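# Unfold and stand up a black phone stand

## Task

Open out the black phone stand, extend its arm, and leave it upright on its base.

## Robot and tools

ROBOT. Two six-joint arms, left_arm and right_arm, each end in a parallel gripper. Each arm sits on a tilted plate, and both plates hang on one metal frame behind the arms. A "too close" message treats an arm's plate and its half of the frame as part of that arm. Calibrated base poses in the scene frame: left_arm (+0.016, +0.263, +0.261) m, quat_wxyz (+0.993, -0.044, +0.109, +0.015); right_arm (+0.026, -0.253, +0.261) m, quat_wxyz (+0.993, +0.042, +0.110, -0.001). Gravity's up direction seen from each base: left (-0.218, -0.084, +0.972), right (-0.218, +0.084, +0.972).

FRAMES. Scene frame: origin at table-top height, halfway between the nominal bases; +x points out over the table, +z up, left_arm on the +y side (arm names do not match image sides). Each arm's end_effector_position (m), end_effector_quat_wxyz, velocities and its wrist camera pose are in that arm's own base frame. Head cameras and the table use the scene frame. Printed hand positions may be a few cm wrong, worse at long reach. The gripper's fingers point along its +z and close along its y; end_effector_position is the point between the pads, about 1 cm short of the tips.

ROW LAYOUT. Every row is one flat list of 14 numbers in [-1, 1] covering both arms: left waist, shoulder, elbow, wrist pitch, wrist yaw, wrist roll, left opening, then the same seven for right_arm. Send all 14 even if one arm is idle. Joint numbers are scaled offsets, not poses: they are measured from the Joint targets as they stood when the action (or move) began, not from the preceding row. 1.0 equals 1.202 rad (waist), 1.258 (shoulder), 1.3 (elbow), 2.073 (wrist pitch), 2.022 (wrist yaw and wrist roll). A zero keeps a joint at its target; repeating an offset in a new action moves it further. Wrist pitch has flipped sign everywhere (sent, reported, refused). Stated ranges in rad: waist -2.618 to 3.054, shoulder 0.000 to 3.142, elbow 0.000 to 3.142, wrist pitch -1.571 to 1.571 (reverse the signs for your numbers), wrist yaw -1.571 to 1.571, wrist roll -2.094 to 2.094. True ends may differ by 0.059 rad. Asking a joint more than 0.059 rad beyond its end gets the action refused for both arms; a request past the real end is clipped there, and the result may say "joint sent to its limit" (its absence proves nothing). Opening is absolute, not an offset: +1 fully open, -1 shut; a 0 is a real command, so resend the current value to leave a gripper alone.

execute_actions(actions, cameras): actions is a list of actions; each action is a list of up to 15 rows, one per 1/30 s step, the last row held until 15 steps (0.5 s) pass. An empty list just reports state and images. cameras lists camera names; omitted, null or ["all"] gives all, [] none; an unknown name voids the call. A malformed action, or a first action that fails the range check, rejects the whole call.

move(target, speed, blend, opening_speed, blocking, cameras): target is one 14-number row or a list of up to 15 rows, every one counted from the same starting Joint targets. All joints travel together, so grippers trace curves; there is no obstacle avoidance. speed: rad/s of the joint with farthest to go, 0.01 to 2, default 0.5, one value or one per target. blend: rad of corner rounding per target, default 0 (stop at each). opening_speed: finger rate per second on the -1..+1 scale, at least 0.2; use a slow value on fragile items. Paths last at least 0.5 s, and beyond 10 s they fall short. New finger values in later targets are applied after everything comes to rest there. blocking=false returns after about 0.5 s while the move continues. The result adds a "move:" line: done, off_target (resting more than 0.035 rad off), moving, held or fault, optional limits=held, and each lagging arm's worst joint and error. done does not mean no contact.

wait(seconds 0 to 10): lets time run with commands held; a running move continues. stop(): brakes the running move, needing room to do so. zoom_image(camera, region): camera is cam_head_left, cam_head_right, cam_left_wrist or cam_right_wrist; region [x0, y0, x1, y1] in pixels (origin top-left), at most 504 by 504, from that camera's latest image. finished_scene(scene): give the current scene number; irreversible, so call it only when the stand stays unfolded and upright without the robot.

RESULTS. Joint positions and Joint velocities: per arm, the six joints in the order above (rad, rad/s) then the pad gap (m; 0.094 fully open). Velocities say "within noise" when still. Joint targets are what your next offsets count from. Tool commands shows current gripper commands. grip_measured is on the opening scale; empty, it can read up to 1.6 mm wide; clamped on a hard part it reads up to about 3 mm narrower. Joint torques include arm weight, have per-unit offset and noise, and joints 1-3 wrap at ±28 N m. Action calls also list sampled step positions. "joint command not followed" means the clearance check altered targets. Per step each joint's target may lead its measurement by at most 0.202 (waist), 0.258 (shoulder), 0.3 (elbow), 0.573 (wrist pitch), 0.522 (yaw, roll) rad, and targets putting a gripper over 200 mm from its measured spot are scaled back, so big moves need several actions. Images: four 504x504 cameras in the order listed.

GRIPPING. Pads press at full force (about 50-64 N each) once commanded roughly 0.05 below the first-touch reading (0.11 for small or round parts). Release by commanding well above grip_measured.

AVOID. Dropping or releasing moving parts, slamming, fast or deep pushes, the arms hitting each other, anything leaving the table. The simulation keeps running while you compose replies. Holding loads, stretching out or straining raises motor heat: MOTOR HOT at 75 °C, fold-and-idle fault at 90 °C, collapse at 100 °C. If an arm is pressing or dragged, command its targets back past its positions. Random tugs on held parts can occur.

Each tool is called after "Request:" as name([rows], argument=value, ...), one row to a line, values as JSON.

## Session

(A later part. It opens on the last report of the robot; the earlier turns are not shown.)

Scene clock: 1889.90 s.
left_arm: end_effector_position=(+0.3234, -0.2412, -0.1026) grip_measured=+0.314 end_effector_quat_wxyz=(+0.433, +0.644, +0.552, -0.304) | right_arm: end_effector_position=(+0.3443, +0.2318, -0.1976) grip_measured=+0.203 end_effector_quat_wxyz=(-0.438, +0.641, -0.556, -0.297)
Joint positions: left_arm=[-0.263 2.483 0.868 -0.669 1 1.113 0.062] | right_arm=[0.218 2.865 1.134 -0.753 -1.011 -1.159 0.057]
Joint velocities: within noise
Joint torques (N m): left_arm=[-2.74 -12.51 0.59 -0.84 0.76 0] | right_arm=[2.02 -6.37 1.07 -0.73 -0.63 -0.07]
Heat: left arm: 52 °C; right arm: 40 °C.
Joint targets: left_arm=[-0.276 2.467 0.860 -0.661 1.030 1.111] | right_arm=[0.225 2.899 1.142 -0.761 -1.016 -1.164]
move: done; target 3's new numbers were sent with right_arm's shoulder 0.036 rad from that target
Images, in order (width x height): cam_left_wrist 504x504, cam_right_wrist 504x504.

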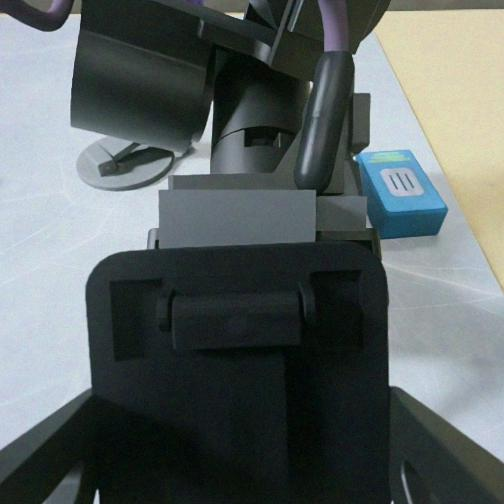

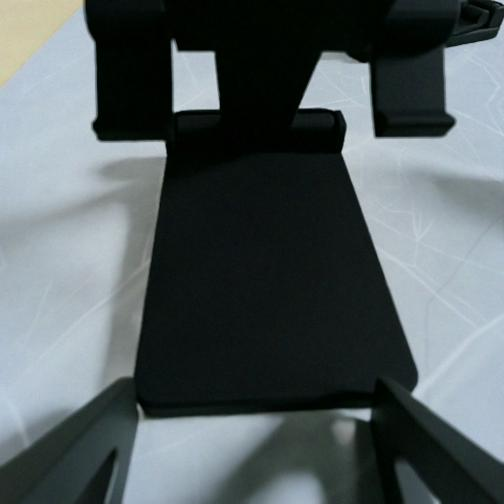

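Request:
execute_actions(actions=[])

Scene clock: 1911.40 s.
left_arm: end_effector_position=(+0.3234, -0.2412, -0.1026) grip_measured=+0.314 end_effector_quat_wxyz=(+0.433, +0.644, +0.552, -0.304) | right_arm: end_effector_position=(+0.3443, +0.2318, -0.1976) grip_measured=+0.203 end_effector_quat_wxyz=(-0.438, +0.641, -0.556, -0.297)
Joint positions: left_arm=[-0.263 2.483 0.868 -0.669 1 1.113 0.062] | right_arm=[0.218 2.865 1.134 -0.753 -1.011 -1.159 0.057]
Joint velocities: within noise
Joint torques (N m): left_arm=[-3.08 -12.7 0.68 -0.84 0.74 0] | right_arm=[1.99 -6.34 1.09 -0.75 -0.62 -0.11]
Heat: left arm: 52 °C; right arm: 40 °C.
Joint targets: left_arm=[-0.276 2.467 0.860 -0.661 1.030 1.111] | right_arm=[0.225 2.899 1.142 -0.761 -1.016 -1.164]
Tool commands: left_gripper/opening=+0.15 right_gripper/opening=+0.2

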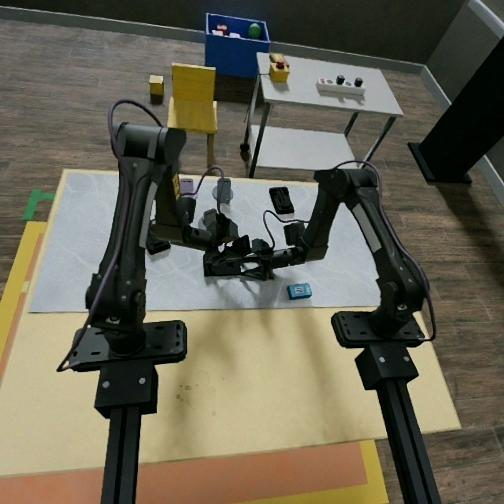

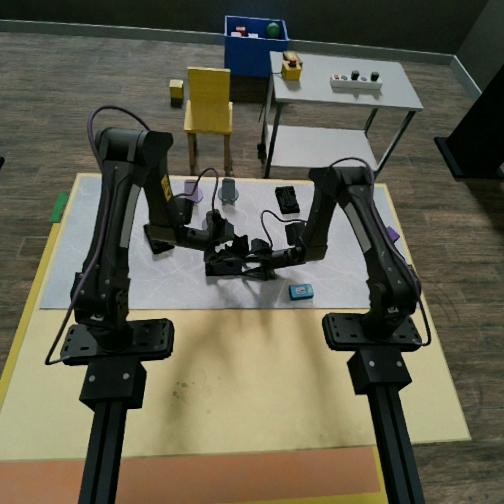

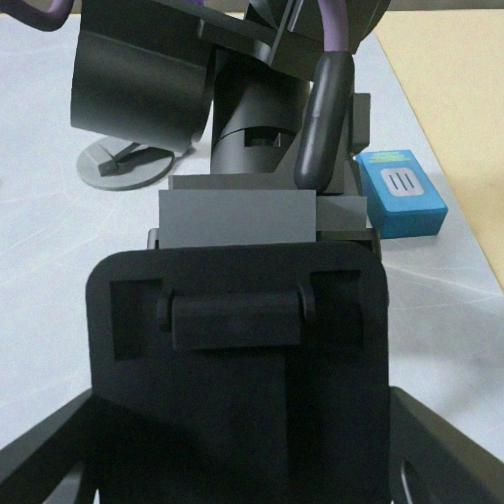

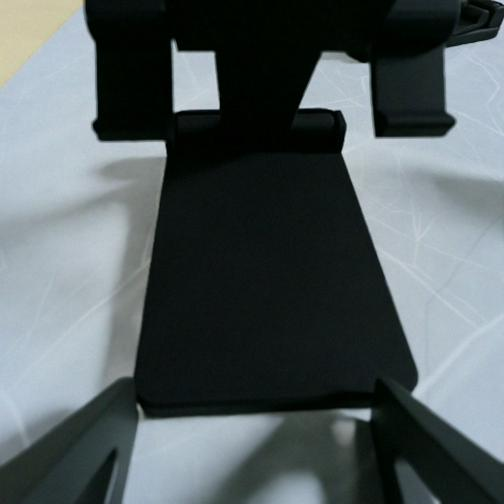

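Request:
zoom_image(camera="cam_left_wrist", region=[60, 200, 420, 504])

Request:
zoom_image(camera="cam_right_wrist", region=[50, 0, 504, 504])

Scaled by 1.400 from the camera's 504x504 image, which has a finer 720x720 frame.

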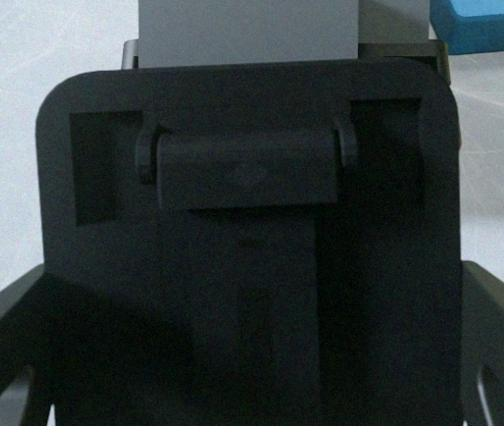

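Scaled by 1.000.

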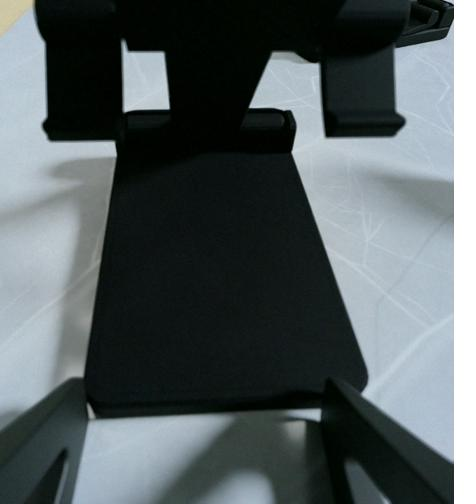

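Request:
move([
  [0,0,0,0,0,0,0.15,0,0,0,0,0,0,0.5],
  [0,0,0,0,0,0,0.15,0.0398,0.0189,0.0339,-0.0199,0.0136,0.0361,0.5],
], speed=0.15, cameras=["cam_right_wrist","cam_left_wrist"])

Scene clock: 1957.00 s.
left_arm: end_effector_position=(+0.3235, -0.2414, -0.1023) grip_measured=+0.314 end_effector_quat_wxyz=(+0.434, +0.644, +0.551, -0.305) | right_arm: end_effector_position=(+0.3494, +0.2434, -0.1968) grip_measured=+0.498 end_effector_quat_wxyz=(-0.441, +0.636, -0.556, -0.302)
Joint positions: left_arm=[-0.263 2.483 0.868 -0.67 1.001 1.113 0.062] | right_arm=[0.244 2.879 1.164 -0.784 -1.006 -1.099 0.07]
Joint velocities: within noise
Joint torques (N m): left_arm=[-2.84 -12.7 0.58 -0.87 0.76 0.02] | right_arm=[3.78 -5.86 2.81 -0.87 -0.35 0.05]
Heat: left arm: 53 °C; right arm: 40 °C.
Joint targets: left_arm=[-0.276 2.467 0.860 -0.661 1.031 1.111] | right_arm=[0.273 2.922 1.186 -0.802 -0.988 -1.091]
move: off_target (right_arm); right_arm: the shoulder is farthest, 0.044 rad from its target
Images, in order (width x height): cam_left_wrist 504x504, cam_right_wrist 504x504.

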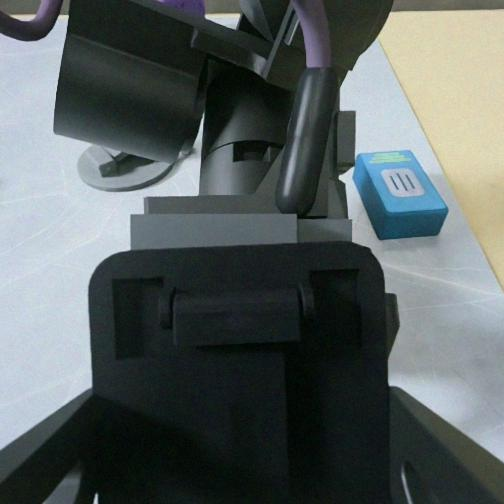

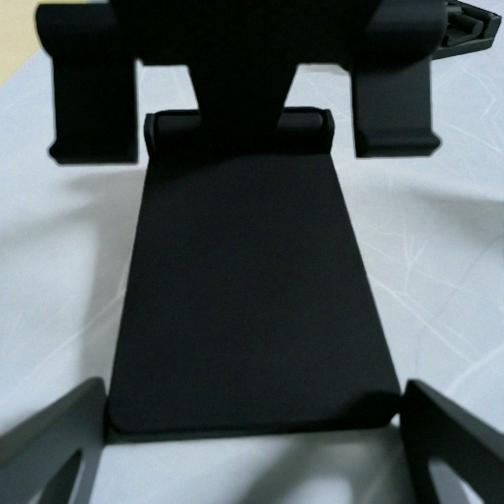

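Request:
move(target=[0,0,0,0,0,0,0.15,0,0,0,0,0,0,0.15], opening_speed=0.4, cameras=["cam_right_wrist"])

Scene clock: 1961.80 s.
left_arm: end_effector_position=(+0.3261, -0.2415, -0.1011) grip_measured=+0.314 end_effector_quat_wxyz=(+0.437, +0.643, +0.552, -0.301) | right_arm: end_effector_position=(+0.3477, +0.2466, -0.1971) grip_measured=+0.149 end_effector_quat_wxyz=(-0.441, +0.637, -0.554, -0.305)
Joint positions: left_arm=[-0.263 2.481 0.868 -0.682 0.995 1.105 0.062] | right_arm=[0.253 2.883 1.165 -0.794 -1.008 -1.091 0.054]
Joint velocities: within noise
Joint torques (N m): left_arm=[-2.95 -12.27 0.59 -0.77 0.79 0.08] | right_arm=[3.07 -6.01 2.39 -0.79 -0.3 -0.03]
Heat: left arm: 53 °C; right arm: 39 °C.
Joint targets: left_arm=[-0.276 2.468 0.860 -0.661 1.030 1.111] | right_arm=[0.273 2.922 1.187 -0.802 -0.988 -1.091]
move: off_target (left_arm, right_arm); left_arm: the wrist yaw is farthest, 0.036 rad from its target; right_arm: the shoulder is farthest, 0.039 rad from its target
Images, in order (width x height): cam_right_wrist 504x504.

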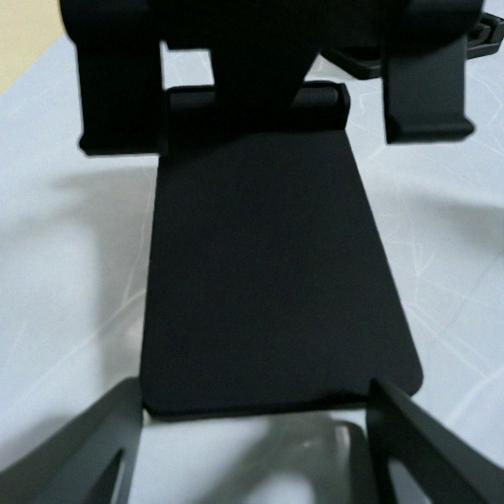

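Request:
move([
  [0,0,0,0,0,0,0.15,0,0,0,0,0,0,0.5],
  [0,0,0,0,0,0,0.15,0.0056,0.0189,0.0363,0.0079,0.0016,0.0015,0.5],
], speed=0.1, cameras=["cam_right_wrist","cam_left_wrist"])

Scene clock: 1977.53 s.
left_arm: end_effector_position=(+0.3254, -0.2416, -0.1011) grip_measured=+0.314 end_effector_quat_wxyz=(+0.436, +0.643, +0.552, -0.302) | right_arm: end_effector_position=(+0.3522, +0.2509, -0.1951) grip_measured=+0.498 end_effector_quat_wxyz=(-0.447, +0.635, -0.546, -0.313)
Joint positions: left_arm=[-0.263 2.481 0.868 -0.678 0.998 1.106 0.062] | right_arm=[0.255 2.896 1.196 -0.796 -1.031 -1.078 0.07]
Joint velocities: within noise
Joint torques (N m): left_arm=[-2.85 -12.29 0.84 -0.83 0.74 0.1] | right_arm=[3.67 -5.5 4.15 -0.69 -0.05 -0.11]
Heat: left arm: 49 °C; right arm: 38 °C.
Joint targets: left_arm=[-0.276 2.468 0.860 -0.661 1.031 1.111] | right_arm=[0.280 2.946 1.234 -0.786 -0.985 -1.087]
move: off_target (right_arm); right_arm: the shoulder is farthest, 0.050 rad from its target
Images, in order (width x height): cam_left_wrist 504x504, cam_right_wrist 504x504.

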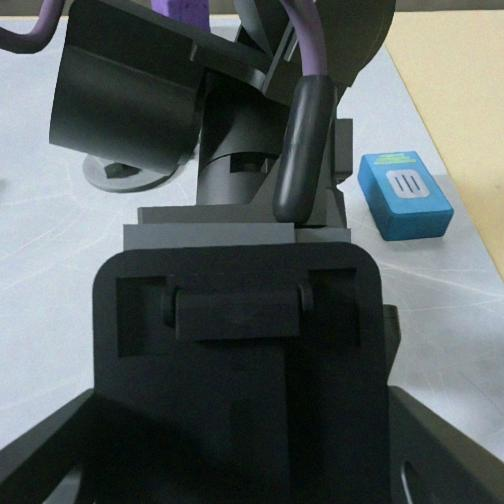

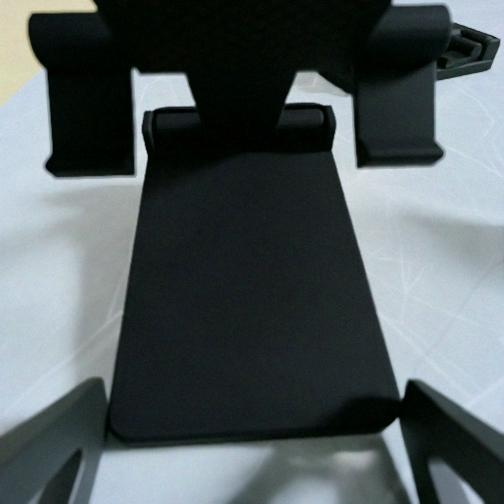

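Request:
zoom_image(camera="cam_right_wrist", region=[50, 340, 454, 504])

Scaled by 1.248 from the camera's 504x504 image, which has a finer 720x720 frame.

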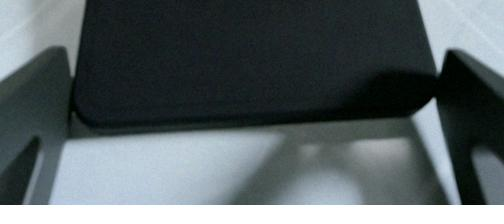

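Request:
move(target=[0,0,0,0,0,0,0.15,0,0,0,0,0,0,0.2], opening_speed=0.3, cameras=["cam_right_wrist"])

Request:
zoom_image(camera="cam_right_wrist", region=[50, 300, 454, 504])

Scene clock: 1991.83 s.
left_arm: end_effector_position=(+0.3273, -0.2414, -0.1006) grip_measured=+0.314 end_effector_quat_wxyz=(+0.438, +0.643, +0.553, -0.298) | right_arm: end_effector_position=(+0.3511, +0.2541, -0.1949) grip_measured=+0.204 end_effector_quat_wxyz=(-0.447, +0.636, -0.542, -0.318)
Joint positions: left_arm=[-0.263 2.479 0.868 -0.684 0.991 1.104 0.062] | right_arm=[0.262 2.9 1.204 -0.794 -1.039 -1.077 0.057]
Joint velocities: within noise
Joint torques (N m): left_arm=[-2.84 -12.11 0.68 -0.74 0.89 0.07] | right_arm=[3.11 -5.74 3.41 -0.65 0.08 -0.13]
Heat: left arm: 48 °C; right arm: 37 °C.
Joint targets: left_arm=[-0.276 2.467 0.860 -0.660 1.030 1.111] | right_arm=[0.280 2.946 1.233 -0.786 -0.985 -1.088]
move: off_target (left_arm, right_arm); left_arm: the wrist yaw is farthest, 0.040 rad from its target; right_arm: the wrist yaw is farthest, 0.054 rad from its target
Images, in order (width x height): cam_right_wrist 504x504.

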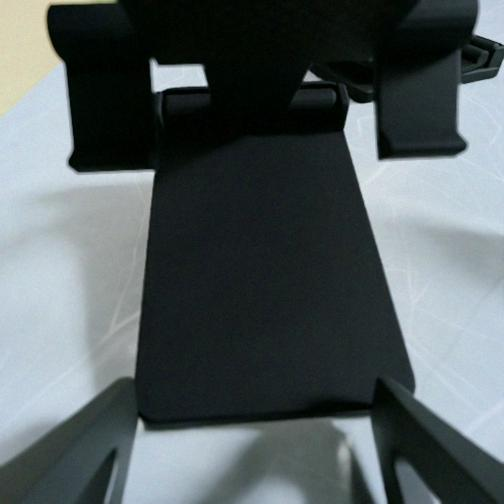

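Scaled by 1.248 from the camera's 504x504 image, which has a finer 720x720 frame.

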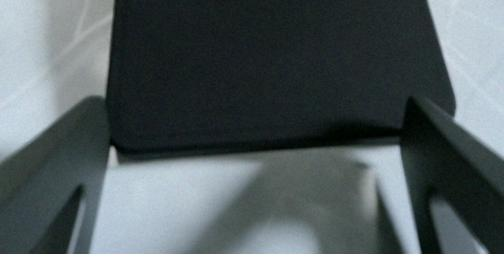

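Request:
move([
  [0,0,0,0,0,0,0.15,0,0,0,0,0,0,0.5],
  [0,0,0,0,0,0,0.15,0,-0.004,-0.003,0,0,0.035,0.5],
], speed=0.1, cameras=["cam_right_wrist"])

Request:
zoom_image(camera="cam_right_wrist", region=[50, 300, 454, 504])

Scene clock: 2001.40 s.
left_arm: end_effector_position=(+0.3269, -0.2417, -0.1001) grip_measured=+0.314 end_effector_quat_wxyz=(+0.439, +0.645, +0.549, -0.298) | right_arm: end_effector_position=(+0.3557, +0.2555, -0.1934) grip_measured=+0.497 end_effector_quat_wxyz=(-0.449, +0.632, -0.546, -0.318)
Joint positions: left_arm=[-0.263 2.479 0.868 -0.684 0.995 1.11 0.062] | right_arm=[0.263 2.9 1.215 -0.798 -1.036 -1.054 0.07]
Joint velocities: within noise
Joint torques (N m): left_arm=[-2.85 -12.12 0.64 -0.71 0.79 0.03] | right_arm=[2.99 -6.2 2.15 -0.64 0.04 0.38]
Heat: left arm: 49 °C; right arm: 37 °C.
Joint targets: left_arm=[-0.276 2.467 0.860 -0.661 1.031 1.111] | right_arm=[0.280 2.941 1.230 -0.786 -0.985 -1.017]
move: off_target (right_arm); right_arm: the wrist yaw is farthest, 0.051 rad from its target
Images, in order (width x height): cam_right_wrist 504x504.

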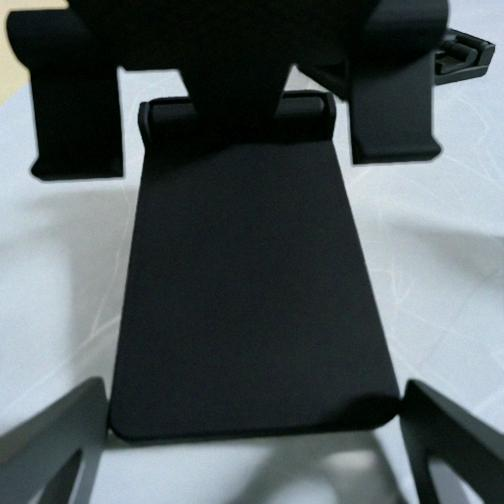

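Scaled by 1.248 from the camera's 504x504 image, which has a finer 720x720 frame.

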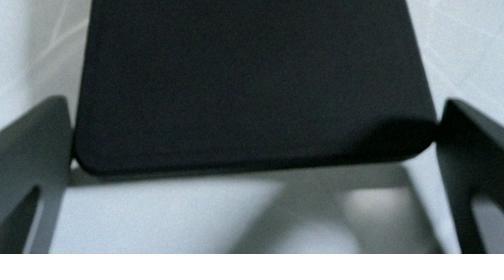

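Request:
move(target=[0,0,0,0,0,0,0.15,0,0,0,0,0,0.015,0.2], opening_speed=0.3, cameras=["cam_right_wrist"])

Request:
zoom_image(camera="cam_right_wrist", region=[50, 300, 454, 504])

Scene clock: 2006.00 s.
left_arm: end_effector_position=(+0.3308, -0.2417, -0.0988) grip_measured=+0.314 end_effector_quat_wxyz=(+0.446, +0.649, +0.545, -0.288) | right_arm: end_effector_position=(+0.3589, +0.2564, -0.1925) grip_measured=+0.204 end_effector_quat_wxyz=(-0.449, +0.626, -0.553, -0.318)
Joint positions: left_arm=[-0.263 2.477 0.868 -0.702 0.984 1.115 0.062] | right_arm=[0.265 2.9 1.217 -0.816 -1.027 -1.02 0.057]
Joint velocities: within noise
Joint torques (N m): left_arm=[-2.93 -12.25 0.54 -0.56 0.94 -0.03] | right_arm=[2.81 -6.2 1.96 -0.5 -0.05 0.33]
Heat: left arm: 49 °C; right arm: 37 °C.
Joint targets: left_arm=[-0.276 2.467 0.860 -0.661 1.030 1.111] | right_arm=[0.280 2.941 1.230 -0.786 -0.985 -0.987]
move: off_target (left_arm, right_arm); left_arm: the wrist yaw is farthest, 0.047 rad from its target; right_arm: the wrist yaw is farthest, 0.042 rad from its target
Images, in order (width x height): cam_right_wrist 504x504.

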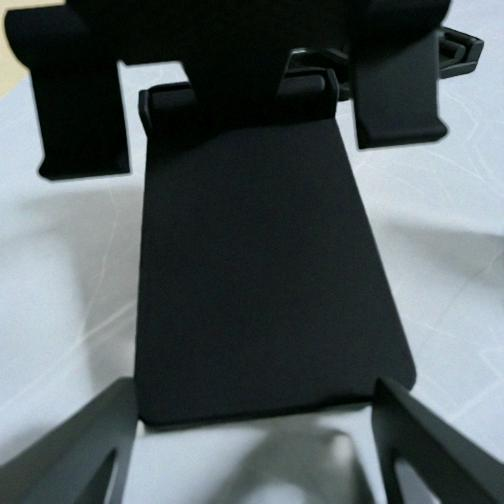

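Scaled by 1.248 from the camera's 504x504 image, which has a finer 720x720 frame.

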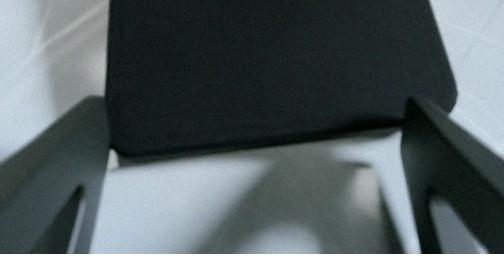

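Request:
move([
  [0,0,0,0,0,0,0.15,0,0,0,0,0,0,0.7],
  [0,0,0,0,0,0,0.15,-0.1716,-0.1348,-0.0949,0.1709,-0.0488,-0.1746,0.7],
], speed=0.4, cameras=["cam_right_wrist","cam_left_wrist"])

Scene clock: 2050.80 s.
left_arm: end_effector_position=(+0.3255, -0.2424, -0.0994) grip_measured=+0.314 end_effector_quat_wxyz=(+0.439, +0.646, +0.547, -0.301) | right_arm: end_effector_position=(+0.3443, +0.1834, -0.1886) grip_measured=+0.697 end_effector_quat_wxyz=(-0.417, +0.619, -0.588, -0.310)
Joint positions: left_arm=[-0.264 2.477 0.868 -0.678 1 1.115 0.062] | right_arm=[0.077 2.793 1.114 -0.472 -1.057 -1.33 0.08]
Joint velocities: within noise
Joint torques (N m): left_arm=[-2.77 -12.03 0.61 -0.78 0.74 -0.02] | right_arm=[0.85 -10.35 -0.53 0.04 -0.9 -0.1]
Heat: left arm: 49 °C; right arm: 37 °C.
Joint targets: left_arm=[-0.276 2.468 0.860 -0.661 1.031 1.111] | right_arm=[0.073 2.772 1.106 -0.432 -1.083 -1.339]
move: off_target (right_arm); right_arm: the wrist pitch is farthest, 0.040 rad from its target
Images, in order (width x height): cam_left_wrist 504x504, cam_right_wrist 504x504.

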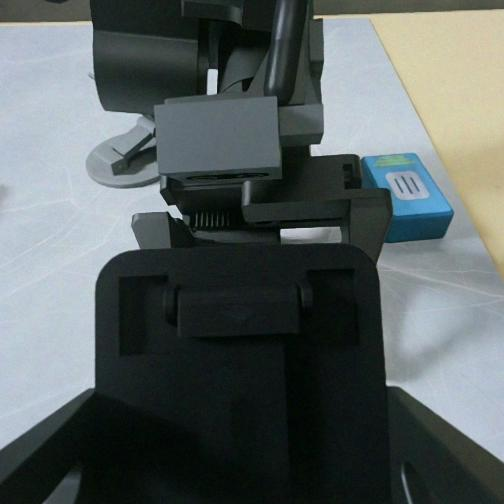

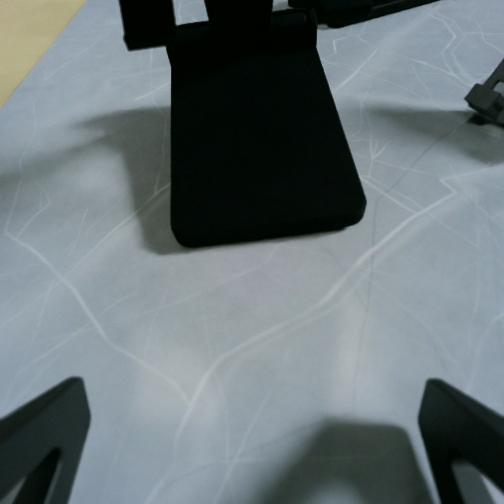

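Request:
move(target=[-0.0389,-0.3420,-0.1157,0.1056,-0.0146,-0.0349,0.15,-0.0265,-0.0425,-0.0298,-0.0832,-0.1937,0.8130,0.0], speed=0.5)

Scene clock: 2061.60 s.
left_arm: end_effector_position=(+0.3024, -0.2518, -0.0046) grip_measured=+0.314 end_effector_quat_wxyz=(+0.436, +0.644, +0.546, -0.310) | right_arm: end_effector_position=(+0.3321, +0.1943, -0.1108) grip_measured=+0.003 end_effector_quat_wxyz=(+0.064, -0.066, +0.741, +0.666)
Joint positions: left_arm=[-0.31 2.063 0.719 -0.458 0.987 1.046 0.062] | right_arm=[0.049 2.747 1.075 -0.587 -1.451 0.304 0.047]
Joint velocities: within noise
Joint torques (N m): left_arm=[-2.8 -12.36 1.94 -0.86 0.65 -0.09] | right_arm=[0.44 -10.93 -0.17 -0.62 -0.89 -0.03]
Heat: left arm: 49 °C; right arm: 41 °C.
Joint targets: left_arm=[-0.323 2.037 0.709 -0.442 1.001 1.040] | right_arm=[0.042 2.718 1.068 -0.604 -1.475 0.304]
move: done

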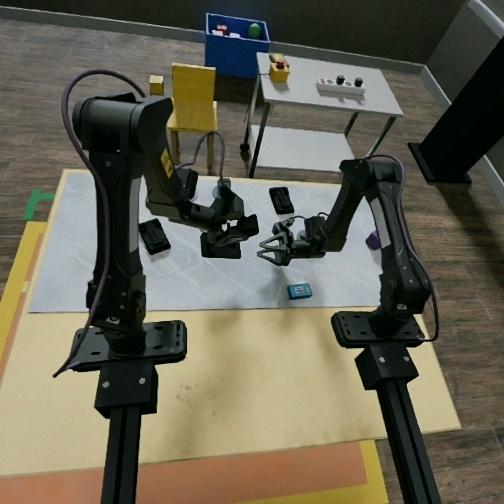

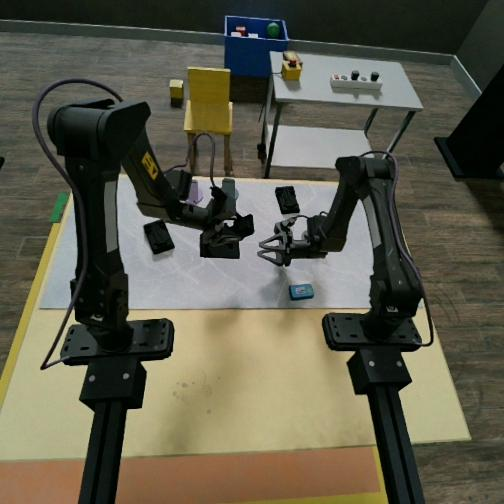

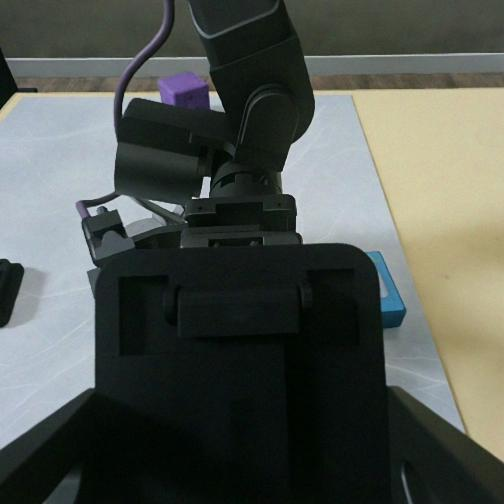

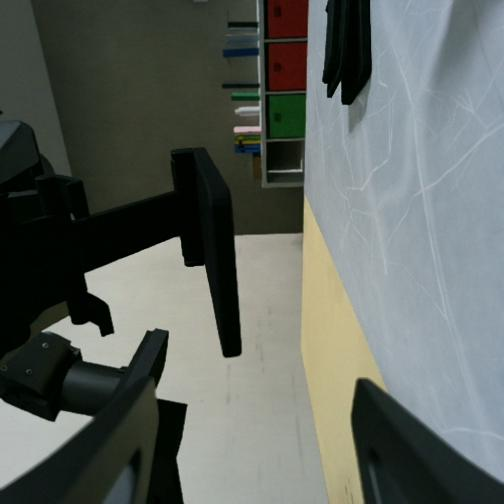

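Request:
zoom_image(camera="cam_right_wrist", region=[50, 100, 350, 400])

Scaled by 1.680 from the camera's 504x504 image, which has a finer 720x720 frame.

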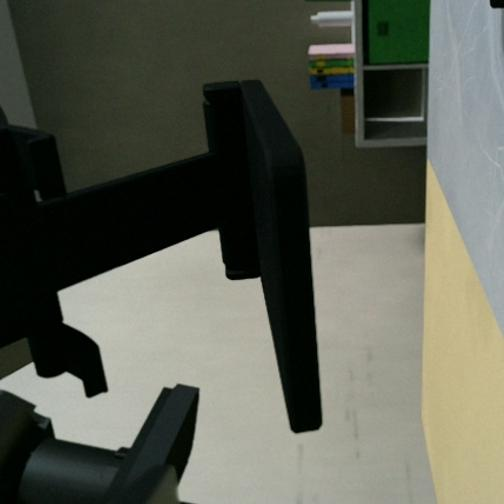

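Request:
move([
  [0,0,0,0,0,0,0.15,-0.0094,-0.1411,-0.0485,0.1688,0.0834,-0.1395,0.0],
  [0.0527,0.2999,-0.0002,-0.4326,0.1553,-0.2305,0.15,-0.0094,-0.1411,-0.0485,0.1688,0.0834,-0.1395,0.0],
], speed=0.4)

Request:
zoom_image(camera="cam_right_wrist", region=[50, 100, 450, 500])

Scene clock: 2115.77 s.
left_arm: end_effector_position=(+0.3022, -0.2591, +0.0071) grip_measured=+0.314 end_effector_quat_wxyz=(+0.529, +0.584, +0.454, -0.416) | right_arm: end_effector_position=(+0.3324, +0.1853, -0.0949) grip_measured=+0.003 end_effector_quat_wxyz=(+0.092, -0.087, +0.788, +0.603)
Joint positions: left_arm=[-0.267 2.395 0.719 -1.328 1.292 0.581 0.062] | right_arm=[0.037 2.567 1.013 -0.271 -1.3 0.038 0.047]
Joint velocities: within noise
Joint torques (N m): left_arm=[-0.99 -8.88 0.55 -1.49 0.53 -0.09] | right_arm=[0.58 -10.66 0.13 -0.03 -0.67 -0.18]
Heat: left arm: 52 °C; right arm: 50 °C.
Joint targets: left_arm=[-0.260 2.414 0.709 -1.339 1.315 0.574] | right_arm=[0.031 2.541 1.004 -0.254 -1.306 0.022]
move: done

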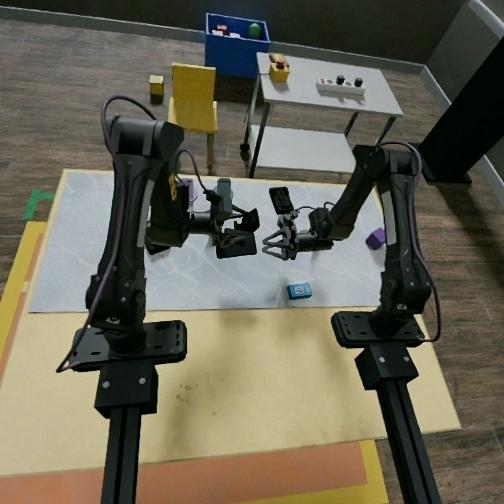

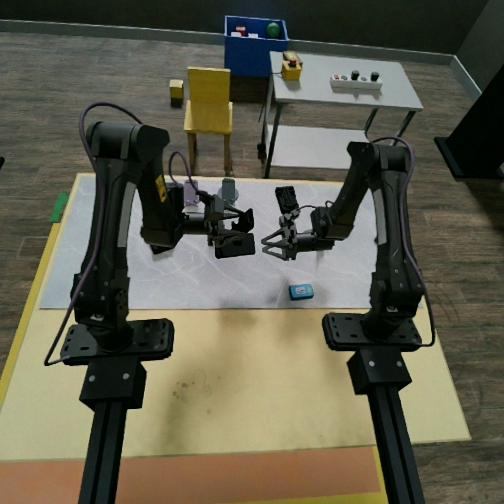

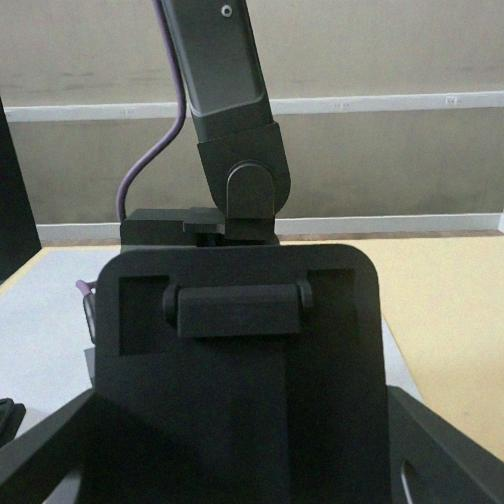

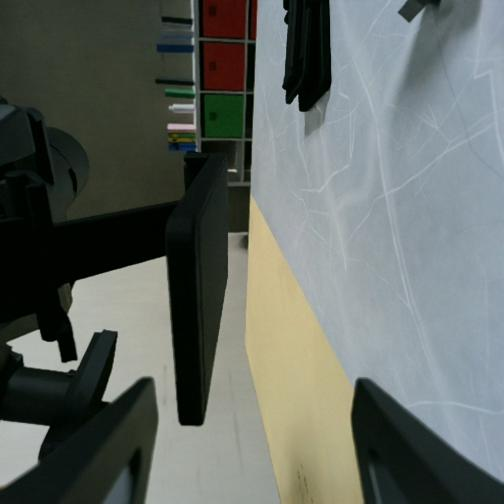

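Scaled by 1.260 from the camera's 504x504 image, which has a finer 720x720 frame.

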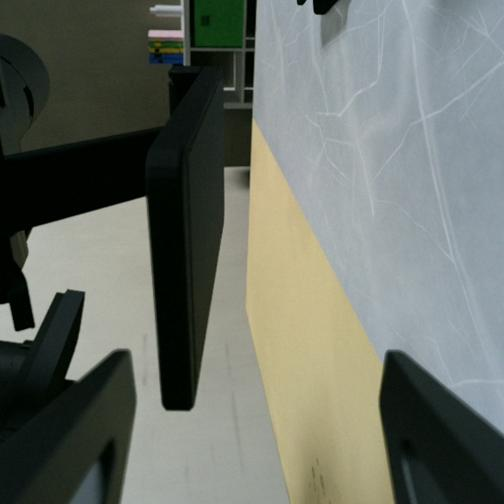

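Request:
move([
  [0,0,0,0,0,0,0.15,0,0,0,0,0,0,0.3],
  [0,0,0,0,0,0,0.15,0.1047,-0.0107,-0.0515,-0.2059,0.0291,0.1642,0.3],
], speed=0.25, cameras=["cam_right_wrist","cam_left_wrist"])

Request:
zoom_image(camera="cam_right_wrist", region=[50, 100, 450, 500])

Scene clock: 2142.83 s.
left_arm: end_effector_position=(+0.3021, -0.2591, +0.0072) grip_measured=+0.314 end_effector_quat_wxyz=(+0.529, +0.584, +0.454, -0.416) | right_arm: end_effector_position=(+0.3358, +0.2217, -0.0865) grip_measured=+0.297 end_effector_quat_wxyz=(+0.104, -0.098, +0.788, +0.599)
Joint positions: left_arm=[-0.267 2.395 0.719 -1.328 1.293 0.58 0.062] | right_arm=[0.148 2.557 0.946 -0.665 -1.243 0.354 0.061]
Joint velocities: within noise
Joint torques (N m): left_arm=[-0.77 -9.17 0.32 -1.52 0.54 0.01] | right_arm=[1.96 -10.96 0.42 -0.77 -0.63 -0.01]
Heat: left arm: 48 °C; right arm: 51 °C.
Joint targets: left_arm=[-0.260 2.414 0.709 -1.338 1.315 0.574] | right_arm=[0.156 2.527 0.938 -0.681 -1.248 0.354]
move: done
Images, in order (width x height): cam_left_wrist 504x504, cam_right_wrist 504x504.

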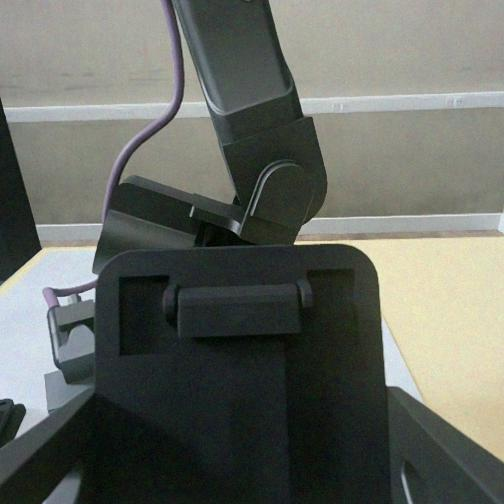

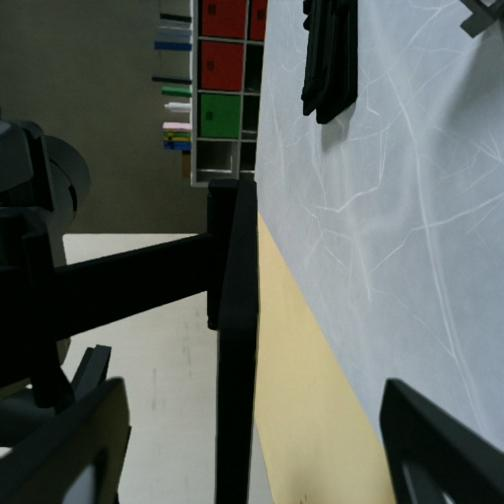

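Scaled by 1.260 from the camera's 504x504 image, which has a finer 720x720 frame.

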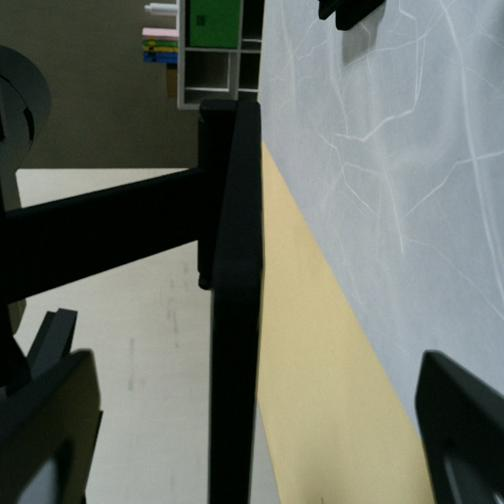

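Request:
move([
  [0,0,0,0,0,0,0.15,0.0225,0.0021,-0.0065,-0.0328,0.0086,0.0307,0.3],
  [0,0,0,0,0,0,0.15,0.0225,0.0021,-0.0065,-0.0328,0.0086,0.0307,-0.95],
], speed=0.2, opening_speed=0.5, cameras=["cam_right_wrist","cam_left_wrist"])

Scene clock: 2157.10 s.
left_arm: end_effector_position=(+0.3012, -0.2589, +0.0069) grip_measured=+0.314 end_effector_quat_wxyz=(+0.529, +0.584, +0.454, -0.416) | right_arm: end_effector_position=(+0.3355, +0.2309, -0.0846) grip_measured=-0.845 end_effector_quat_wxyz=(+0.099, -0.092, +0.789, +0.599)
Joint positions: left_arm=[-0.267 2.395 0.716 -1.329 1.293 0.583 0.062] | right_arm=[0.176 2.557 0.937 -0.734 -1.225 0.435 0.007]
Joint velocities: within noise
Joint torques (N m): left_arm=[-0.94 -8.96 0.46 -1.57 0.51 -0.08] | right_arm=[1.76 -10.95 0.49 -0.85 -0.65 -0.27]
Heat: left arm: 47 °C; right arm: 50 °C.
Joint targets: left_arm=[-0.260 2.414 0.709 -1.338 1.315 0.574] | right_arm=[0.183 2.530 0.929 -0.749 -1.230 0.416]
move: done
Images, in order (width x height): cam_left_wrist 504x504, cam_right_wrist 504x504.

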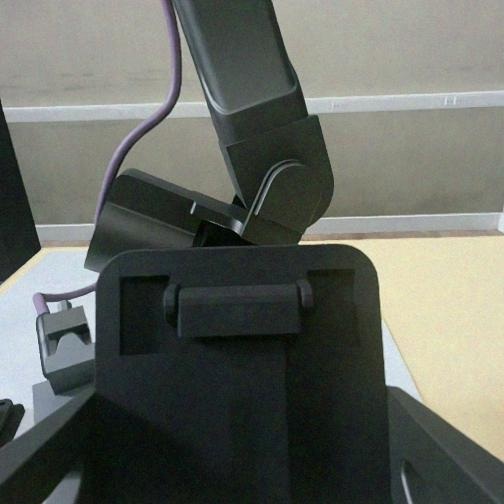

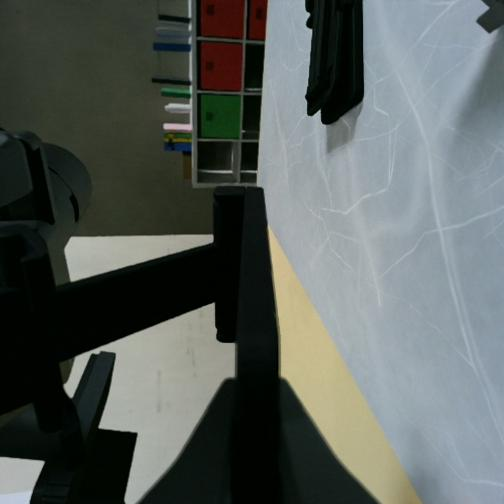

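Request:
move([
  [0,0,0,0,0,0,0.8,0,0,0,0,0,0,-0.95],
  [0.0805,-0.0559,-0.0138,0.1224,0.0430,0.1017,0.8,0,0,0,0,0,0,-0.95],
], speed=0.3, opening_speed=1.0)

Scene clock: 2199.30 s.
left_arm: end_effector_position=(+0.2988, -0.2276, -0.0007) grip_measured=+0.798 end_effector_quat_wxyz=(+0.523, +0.582, +0.459, -0.421) | right_arm: end_effector_position=(+0.3372, +0.2303, -0.0865) grip_measured=-0.845 end_effector_quat_wxyz=(+0.103, -0.091, +0.793, +0.594)
Joint positions: left_arm=[-0.169 2.366 0.7 -1.11 1.383 0.774 0.084] | right_arm=[0.176 2.557 0.937 -0.734 -1.211 0.431 0.007]
Joint velocities: within noise
Joint torques (N m): left_arm=[-1.13 -12.6 0.54 -0.96 0.57 0.13] | right_arm=[1.88 -10.93 0.47 -0.85 -0.75 -0.19]
Heat: left arm: 46 °C; right arm: 49 °C.
Joint targets: left_arm=[-0.163 2.344 0.691 -1.085 1.402 0.780] | right_arm=[0.183 2.530 0.929 -0.749 -1.230 0.416]
move: done

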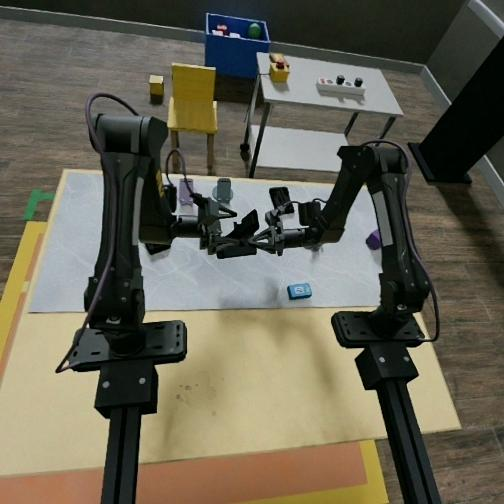

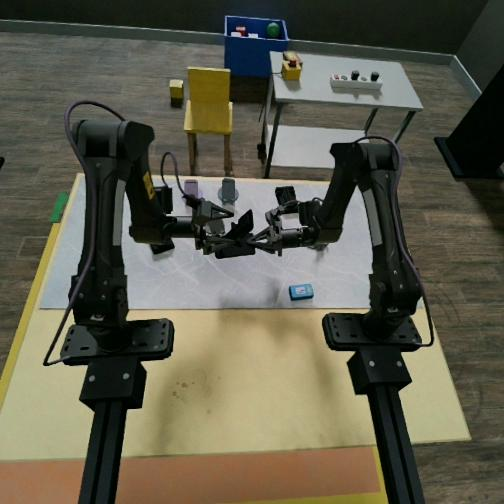

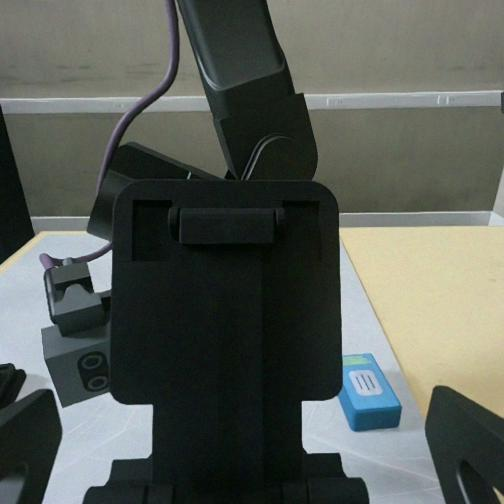

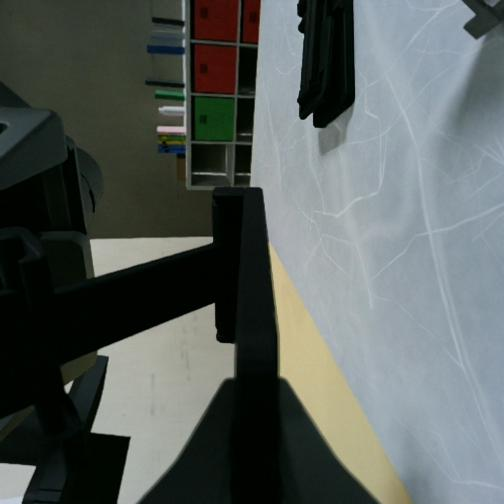

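Request:
zoom_image(camera="cam_left_wrist", region=[60, 160, 400, 500])

Request:
zoom_image(camera="cam_right_wrist", region=[0, 160, 340, 500])

Scaled by 1.482 from the camera's 504x504 image, which has a finer 720x720 frame.

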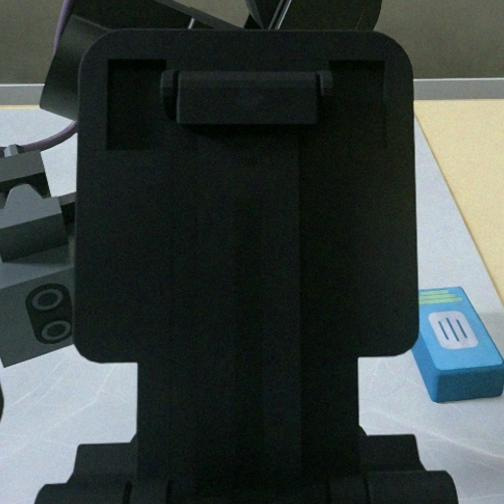

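Scaled by 1.482 from the camera's 504x504 image, which has a finer 720x720 frame.

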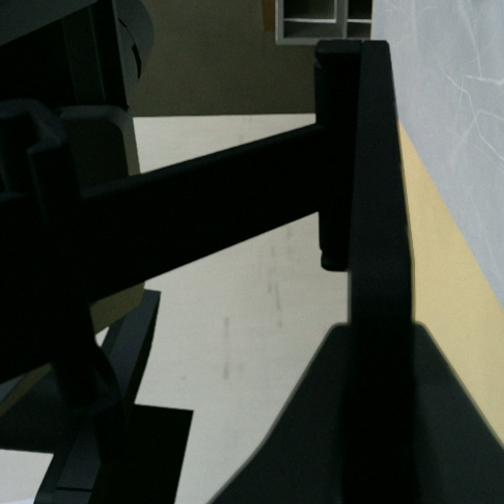

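Request:
move([
  [-0.0533,-0.2869,0.0138,0.3984,-0.1704,0.2037,0.8,0,0,0,0,0,0,-0.95],
  [-0.2265,-0.4835,0.0978,0.6030,-0.4197,0.1649,0.8,0,0,0,0,0,0,-0.95],
], speed=0.5, cameras=["cam_left_wrist","cam_right_wrist"])

Scene clock: 2212.30 s.
left_arm: end_effector_position=(+0.2908, -0.2326, +0.0157) grip_measured=+0.798 end_effector_quat_wxyz=(+0.302, +0.698, +0.626, -0.171) | right_arm: end_effector_position=(+0.3372, +0.2303, -0.0865) grip_measured=-0.845 end_effector_quat_wxyz=(+0.104, -0.091, +0.793, +0.594)
Joint positions: left_arm=[-0.425 1.755 0.803 0.145 0.548 1.119 0.084] | right_arm=[0.176 2.557 0.937 -0.734 -1.211 0.431 0.007]
Joint velocities: within noise
Joint torques (N m): left_arm=[-2.22 -11 5.39 -0.63 0.39 -0.02] | right_arm=[2 -10.84 0.46 -0.89 -0.8 -0.18]
Heat: left arm: 48 °C; right arm: 49 °C.
Joint targets: left_arm=[-0.435 1.736 0.819 0.165 0.553 1.113] | right_arm=[0.183 2.530 0.929 -0.749 -1.230 0.416]
move: done
Images, in order (width x height): cam_left_wrist 504x504, cam_right_wrist 504x504.

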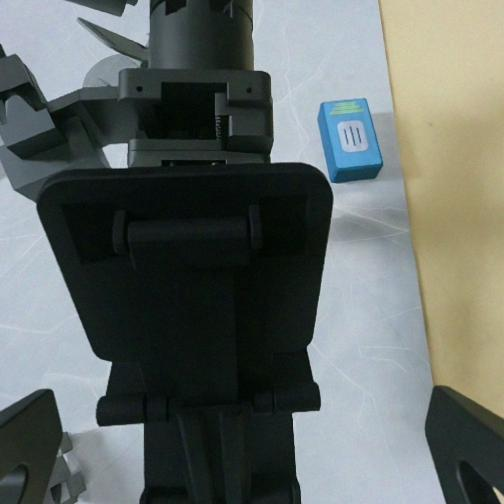

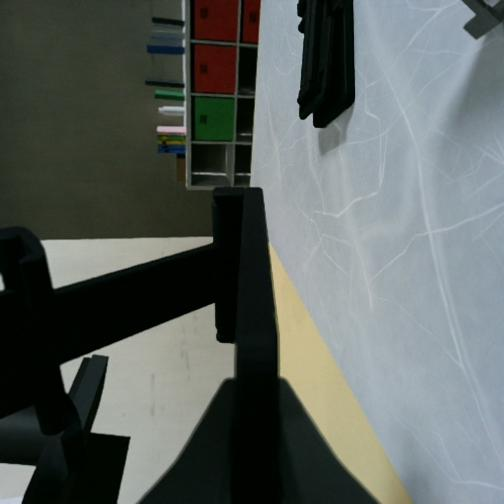

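Request:
move(target=[-0.0151,0.0947,0.0367,-0.0390,-0.0042,-0.0679,0.8,0,0,0,0,0,0,-0.95], speed=0.2, cameras=["cam_left_wrist","cam_right_wrist"])

Scene clock: 2229.80 s.
left_arm: end_effector_position=(+0.3039, -0.2434, +0.0041) grip_measured=+0.798 end_effector_quat_wxyz=(+0.293, +0.659, +0.667, -0.187) | right_arm: end_effector_position=(+0.3372, +0.2303, -0.0865) grip_measured=-0.845 end_effector_quat_wxyz=(+0.104, -0.091, +0.793, +0.594)
Joint positions: left_arm=[-0.44 1.838 0.847 0.092 0.54 0.981 0.084] | right_arm=[0.176 2.557 0.937 -0.734 -1.211 0.431 0.007]
Joint velocities: within noise
Joint torques (N m): left_arm=[-2.69 -8.24 5.83 -0.89 0.4 -0.11] | right_arm=[1.92 -10.89 0.54 -0.86 -0.79 -0.18]
Heat: left arm: 49 °C; right arm: 50 °C.
Joint targets: left_arm=[-0.453 1.855 0.866 0.085 0.545 0.976] | right_arm=[0.183 2.530 0.929 -0.749 -1.230 0.416]
move: done
Images, in order (width x height): cam_left_wrist 504x504, cam_right_wrist 504x504.

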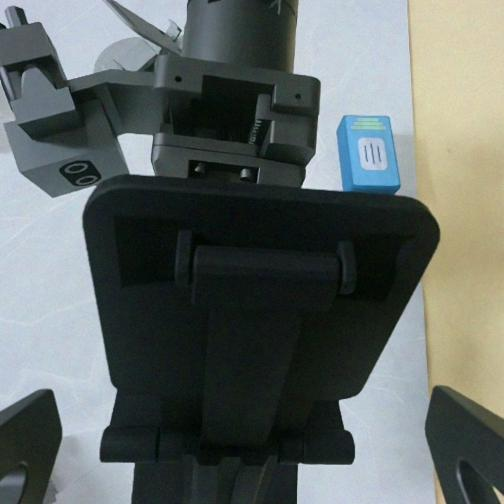

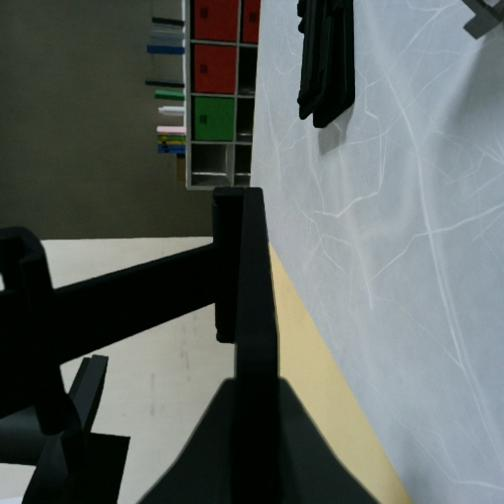

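Request:
move([
  [-0.014,0.0,0,0,0,0,0.8,0,0,0,0,0,0,-0.95],
  [-0.014,0,0,0,0,0,0.15,0,0,0,0,0,0,-0.95],
], speed=0.2, opening_speed=0.5, cameras=["cam_left_wrist","cam_right_wrist"])

Scene clock: 2238.57 s.
left_arm: end_effector_position=(+0.3000, -0.2486, +0.0041) grip_measured=+0.152 end_effector_quat_wxyz=(+0.292, +0.665, +0.661, -0.189) | right_arm: end_effector_position=(+0.3372, +0.2303, -0.0865) grip_measured=-0.845 end_effector_quat_wxyz=(+0.104, -0.091, +0.793, +0.594)
Joint positions: left_arm=[-0.458 1.838 0.847 0.091 0.539 0.981 0.054] | right_arm=[0.176 2.557 0.937 -0.734 -1.211 0.431 0.007]
Joint velocities: within noise
Joint torques (N m): left_arm=[-2.7 -8.24 5.76 -0.91 0.34 -0.06] | right_arm=[1.81 -10.97 0.47 -0.86 -0.83 -0.22]
Heat: left arm: 48 °C; right arm: 50 °C.
Joint targets: left_arm=[-0.470 1.855 0.866 0.085 0.545 0.976] | right_arm=[0.183 2.530 0.929 -0.749 -1.230 0.416]
move: done
Images, in order (width x height): cam_left_wrist 504x504, cam_right_wrist 504x504.

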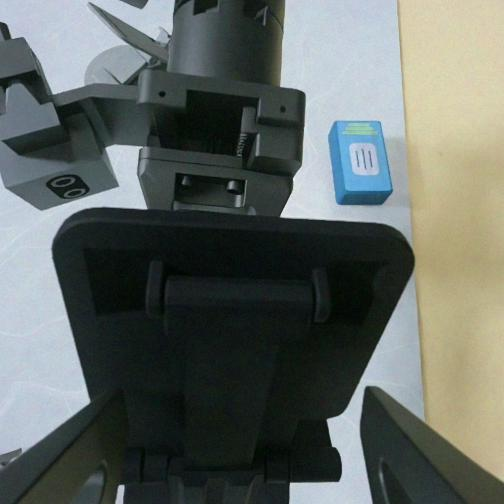

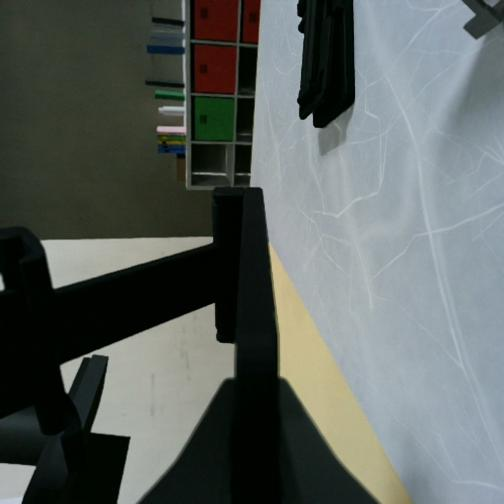

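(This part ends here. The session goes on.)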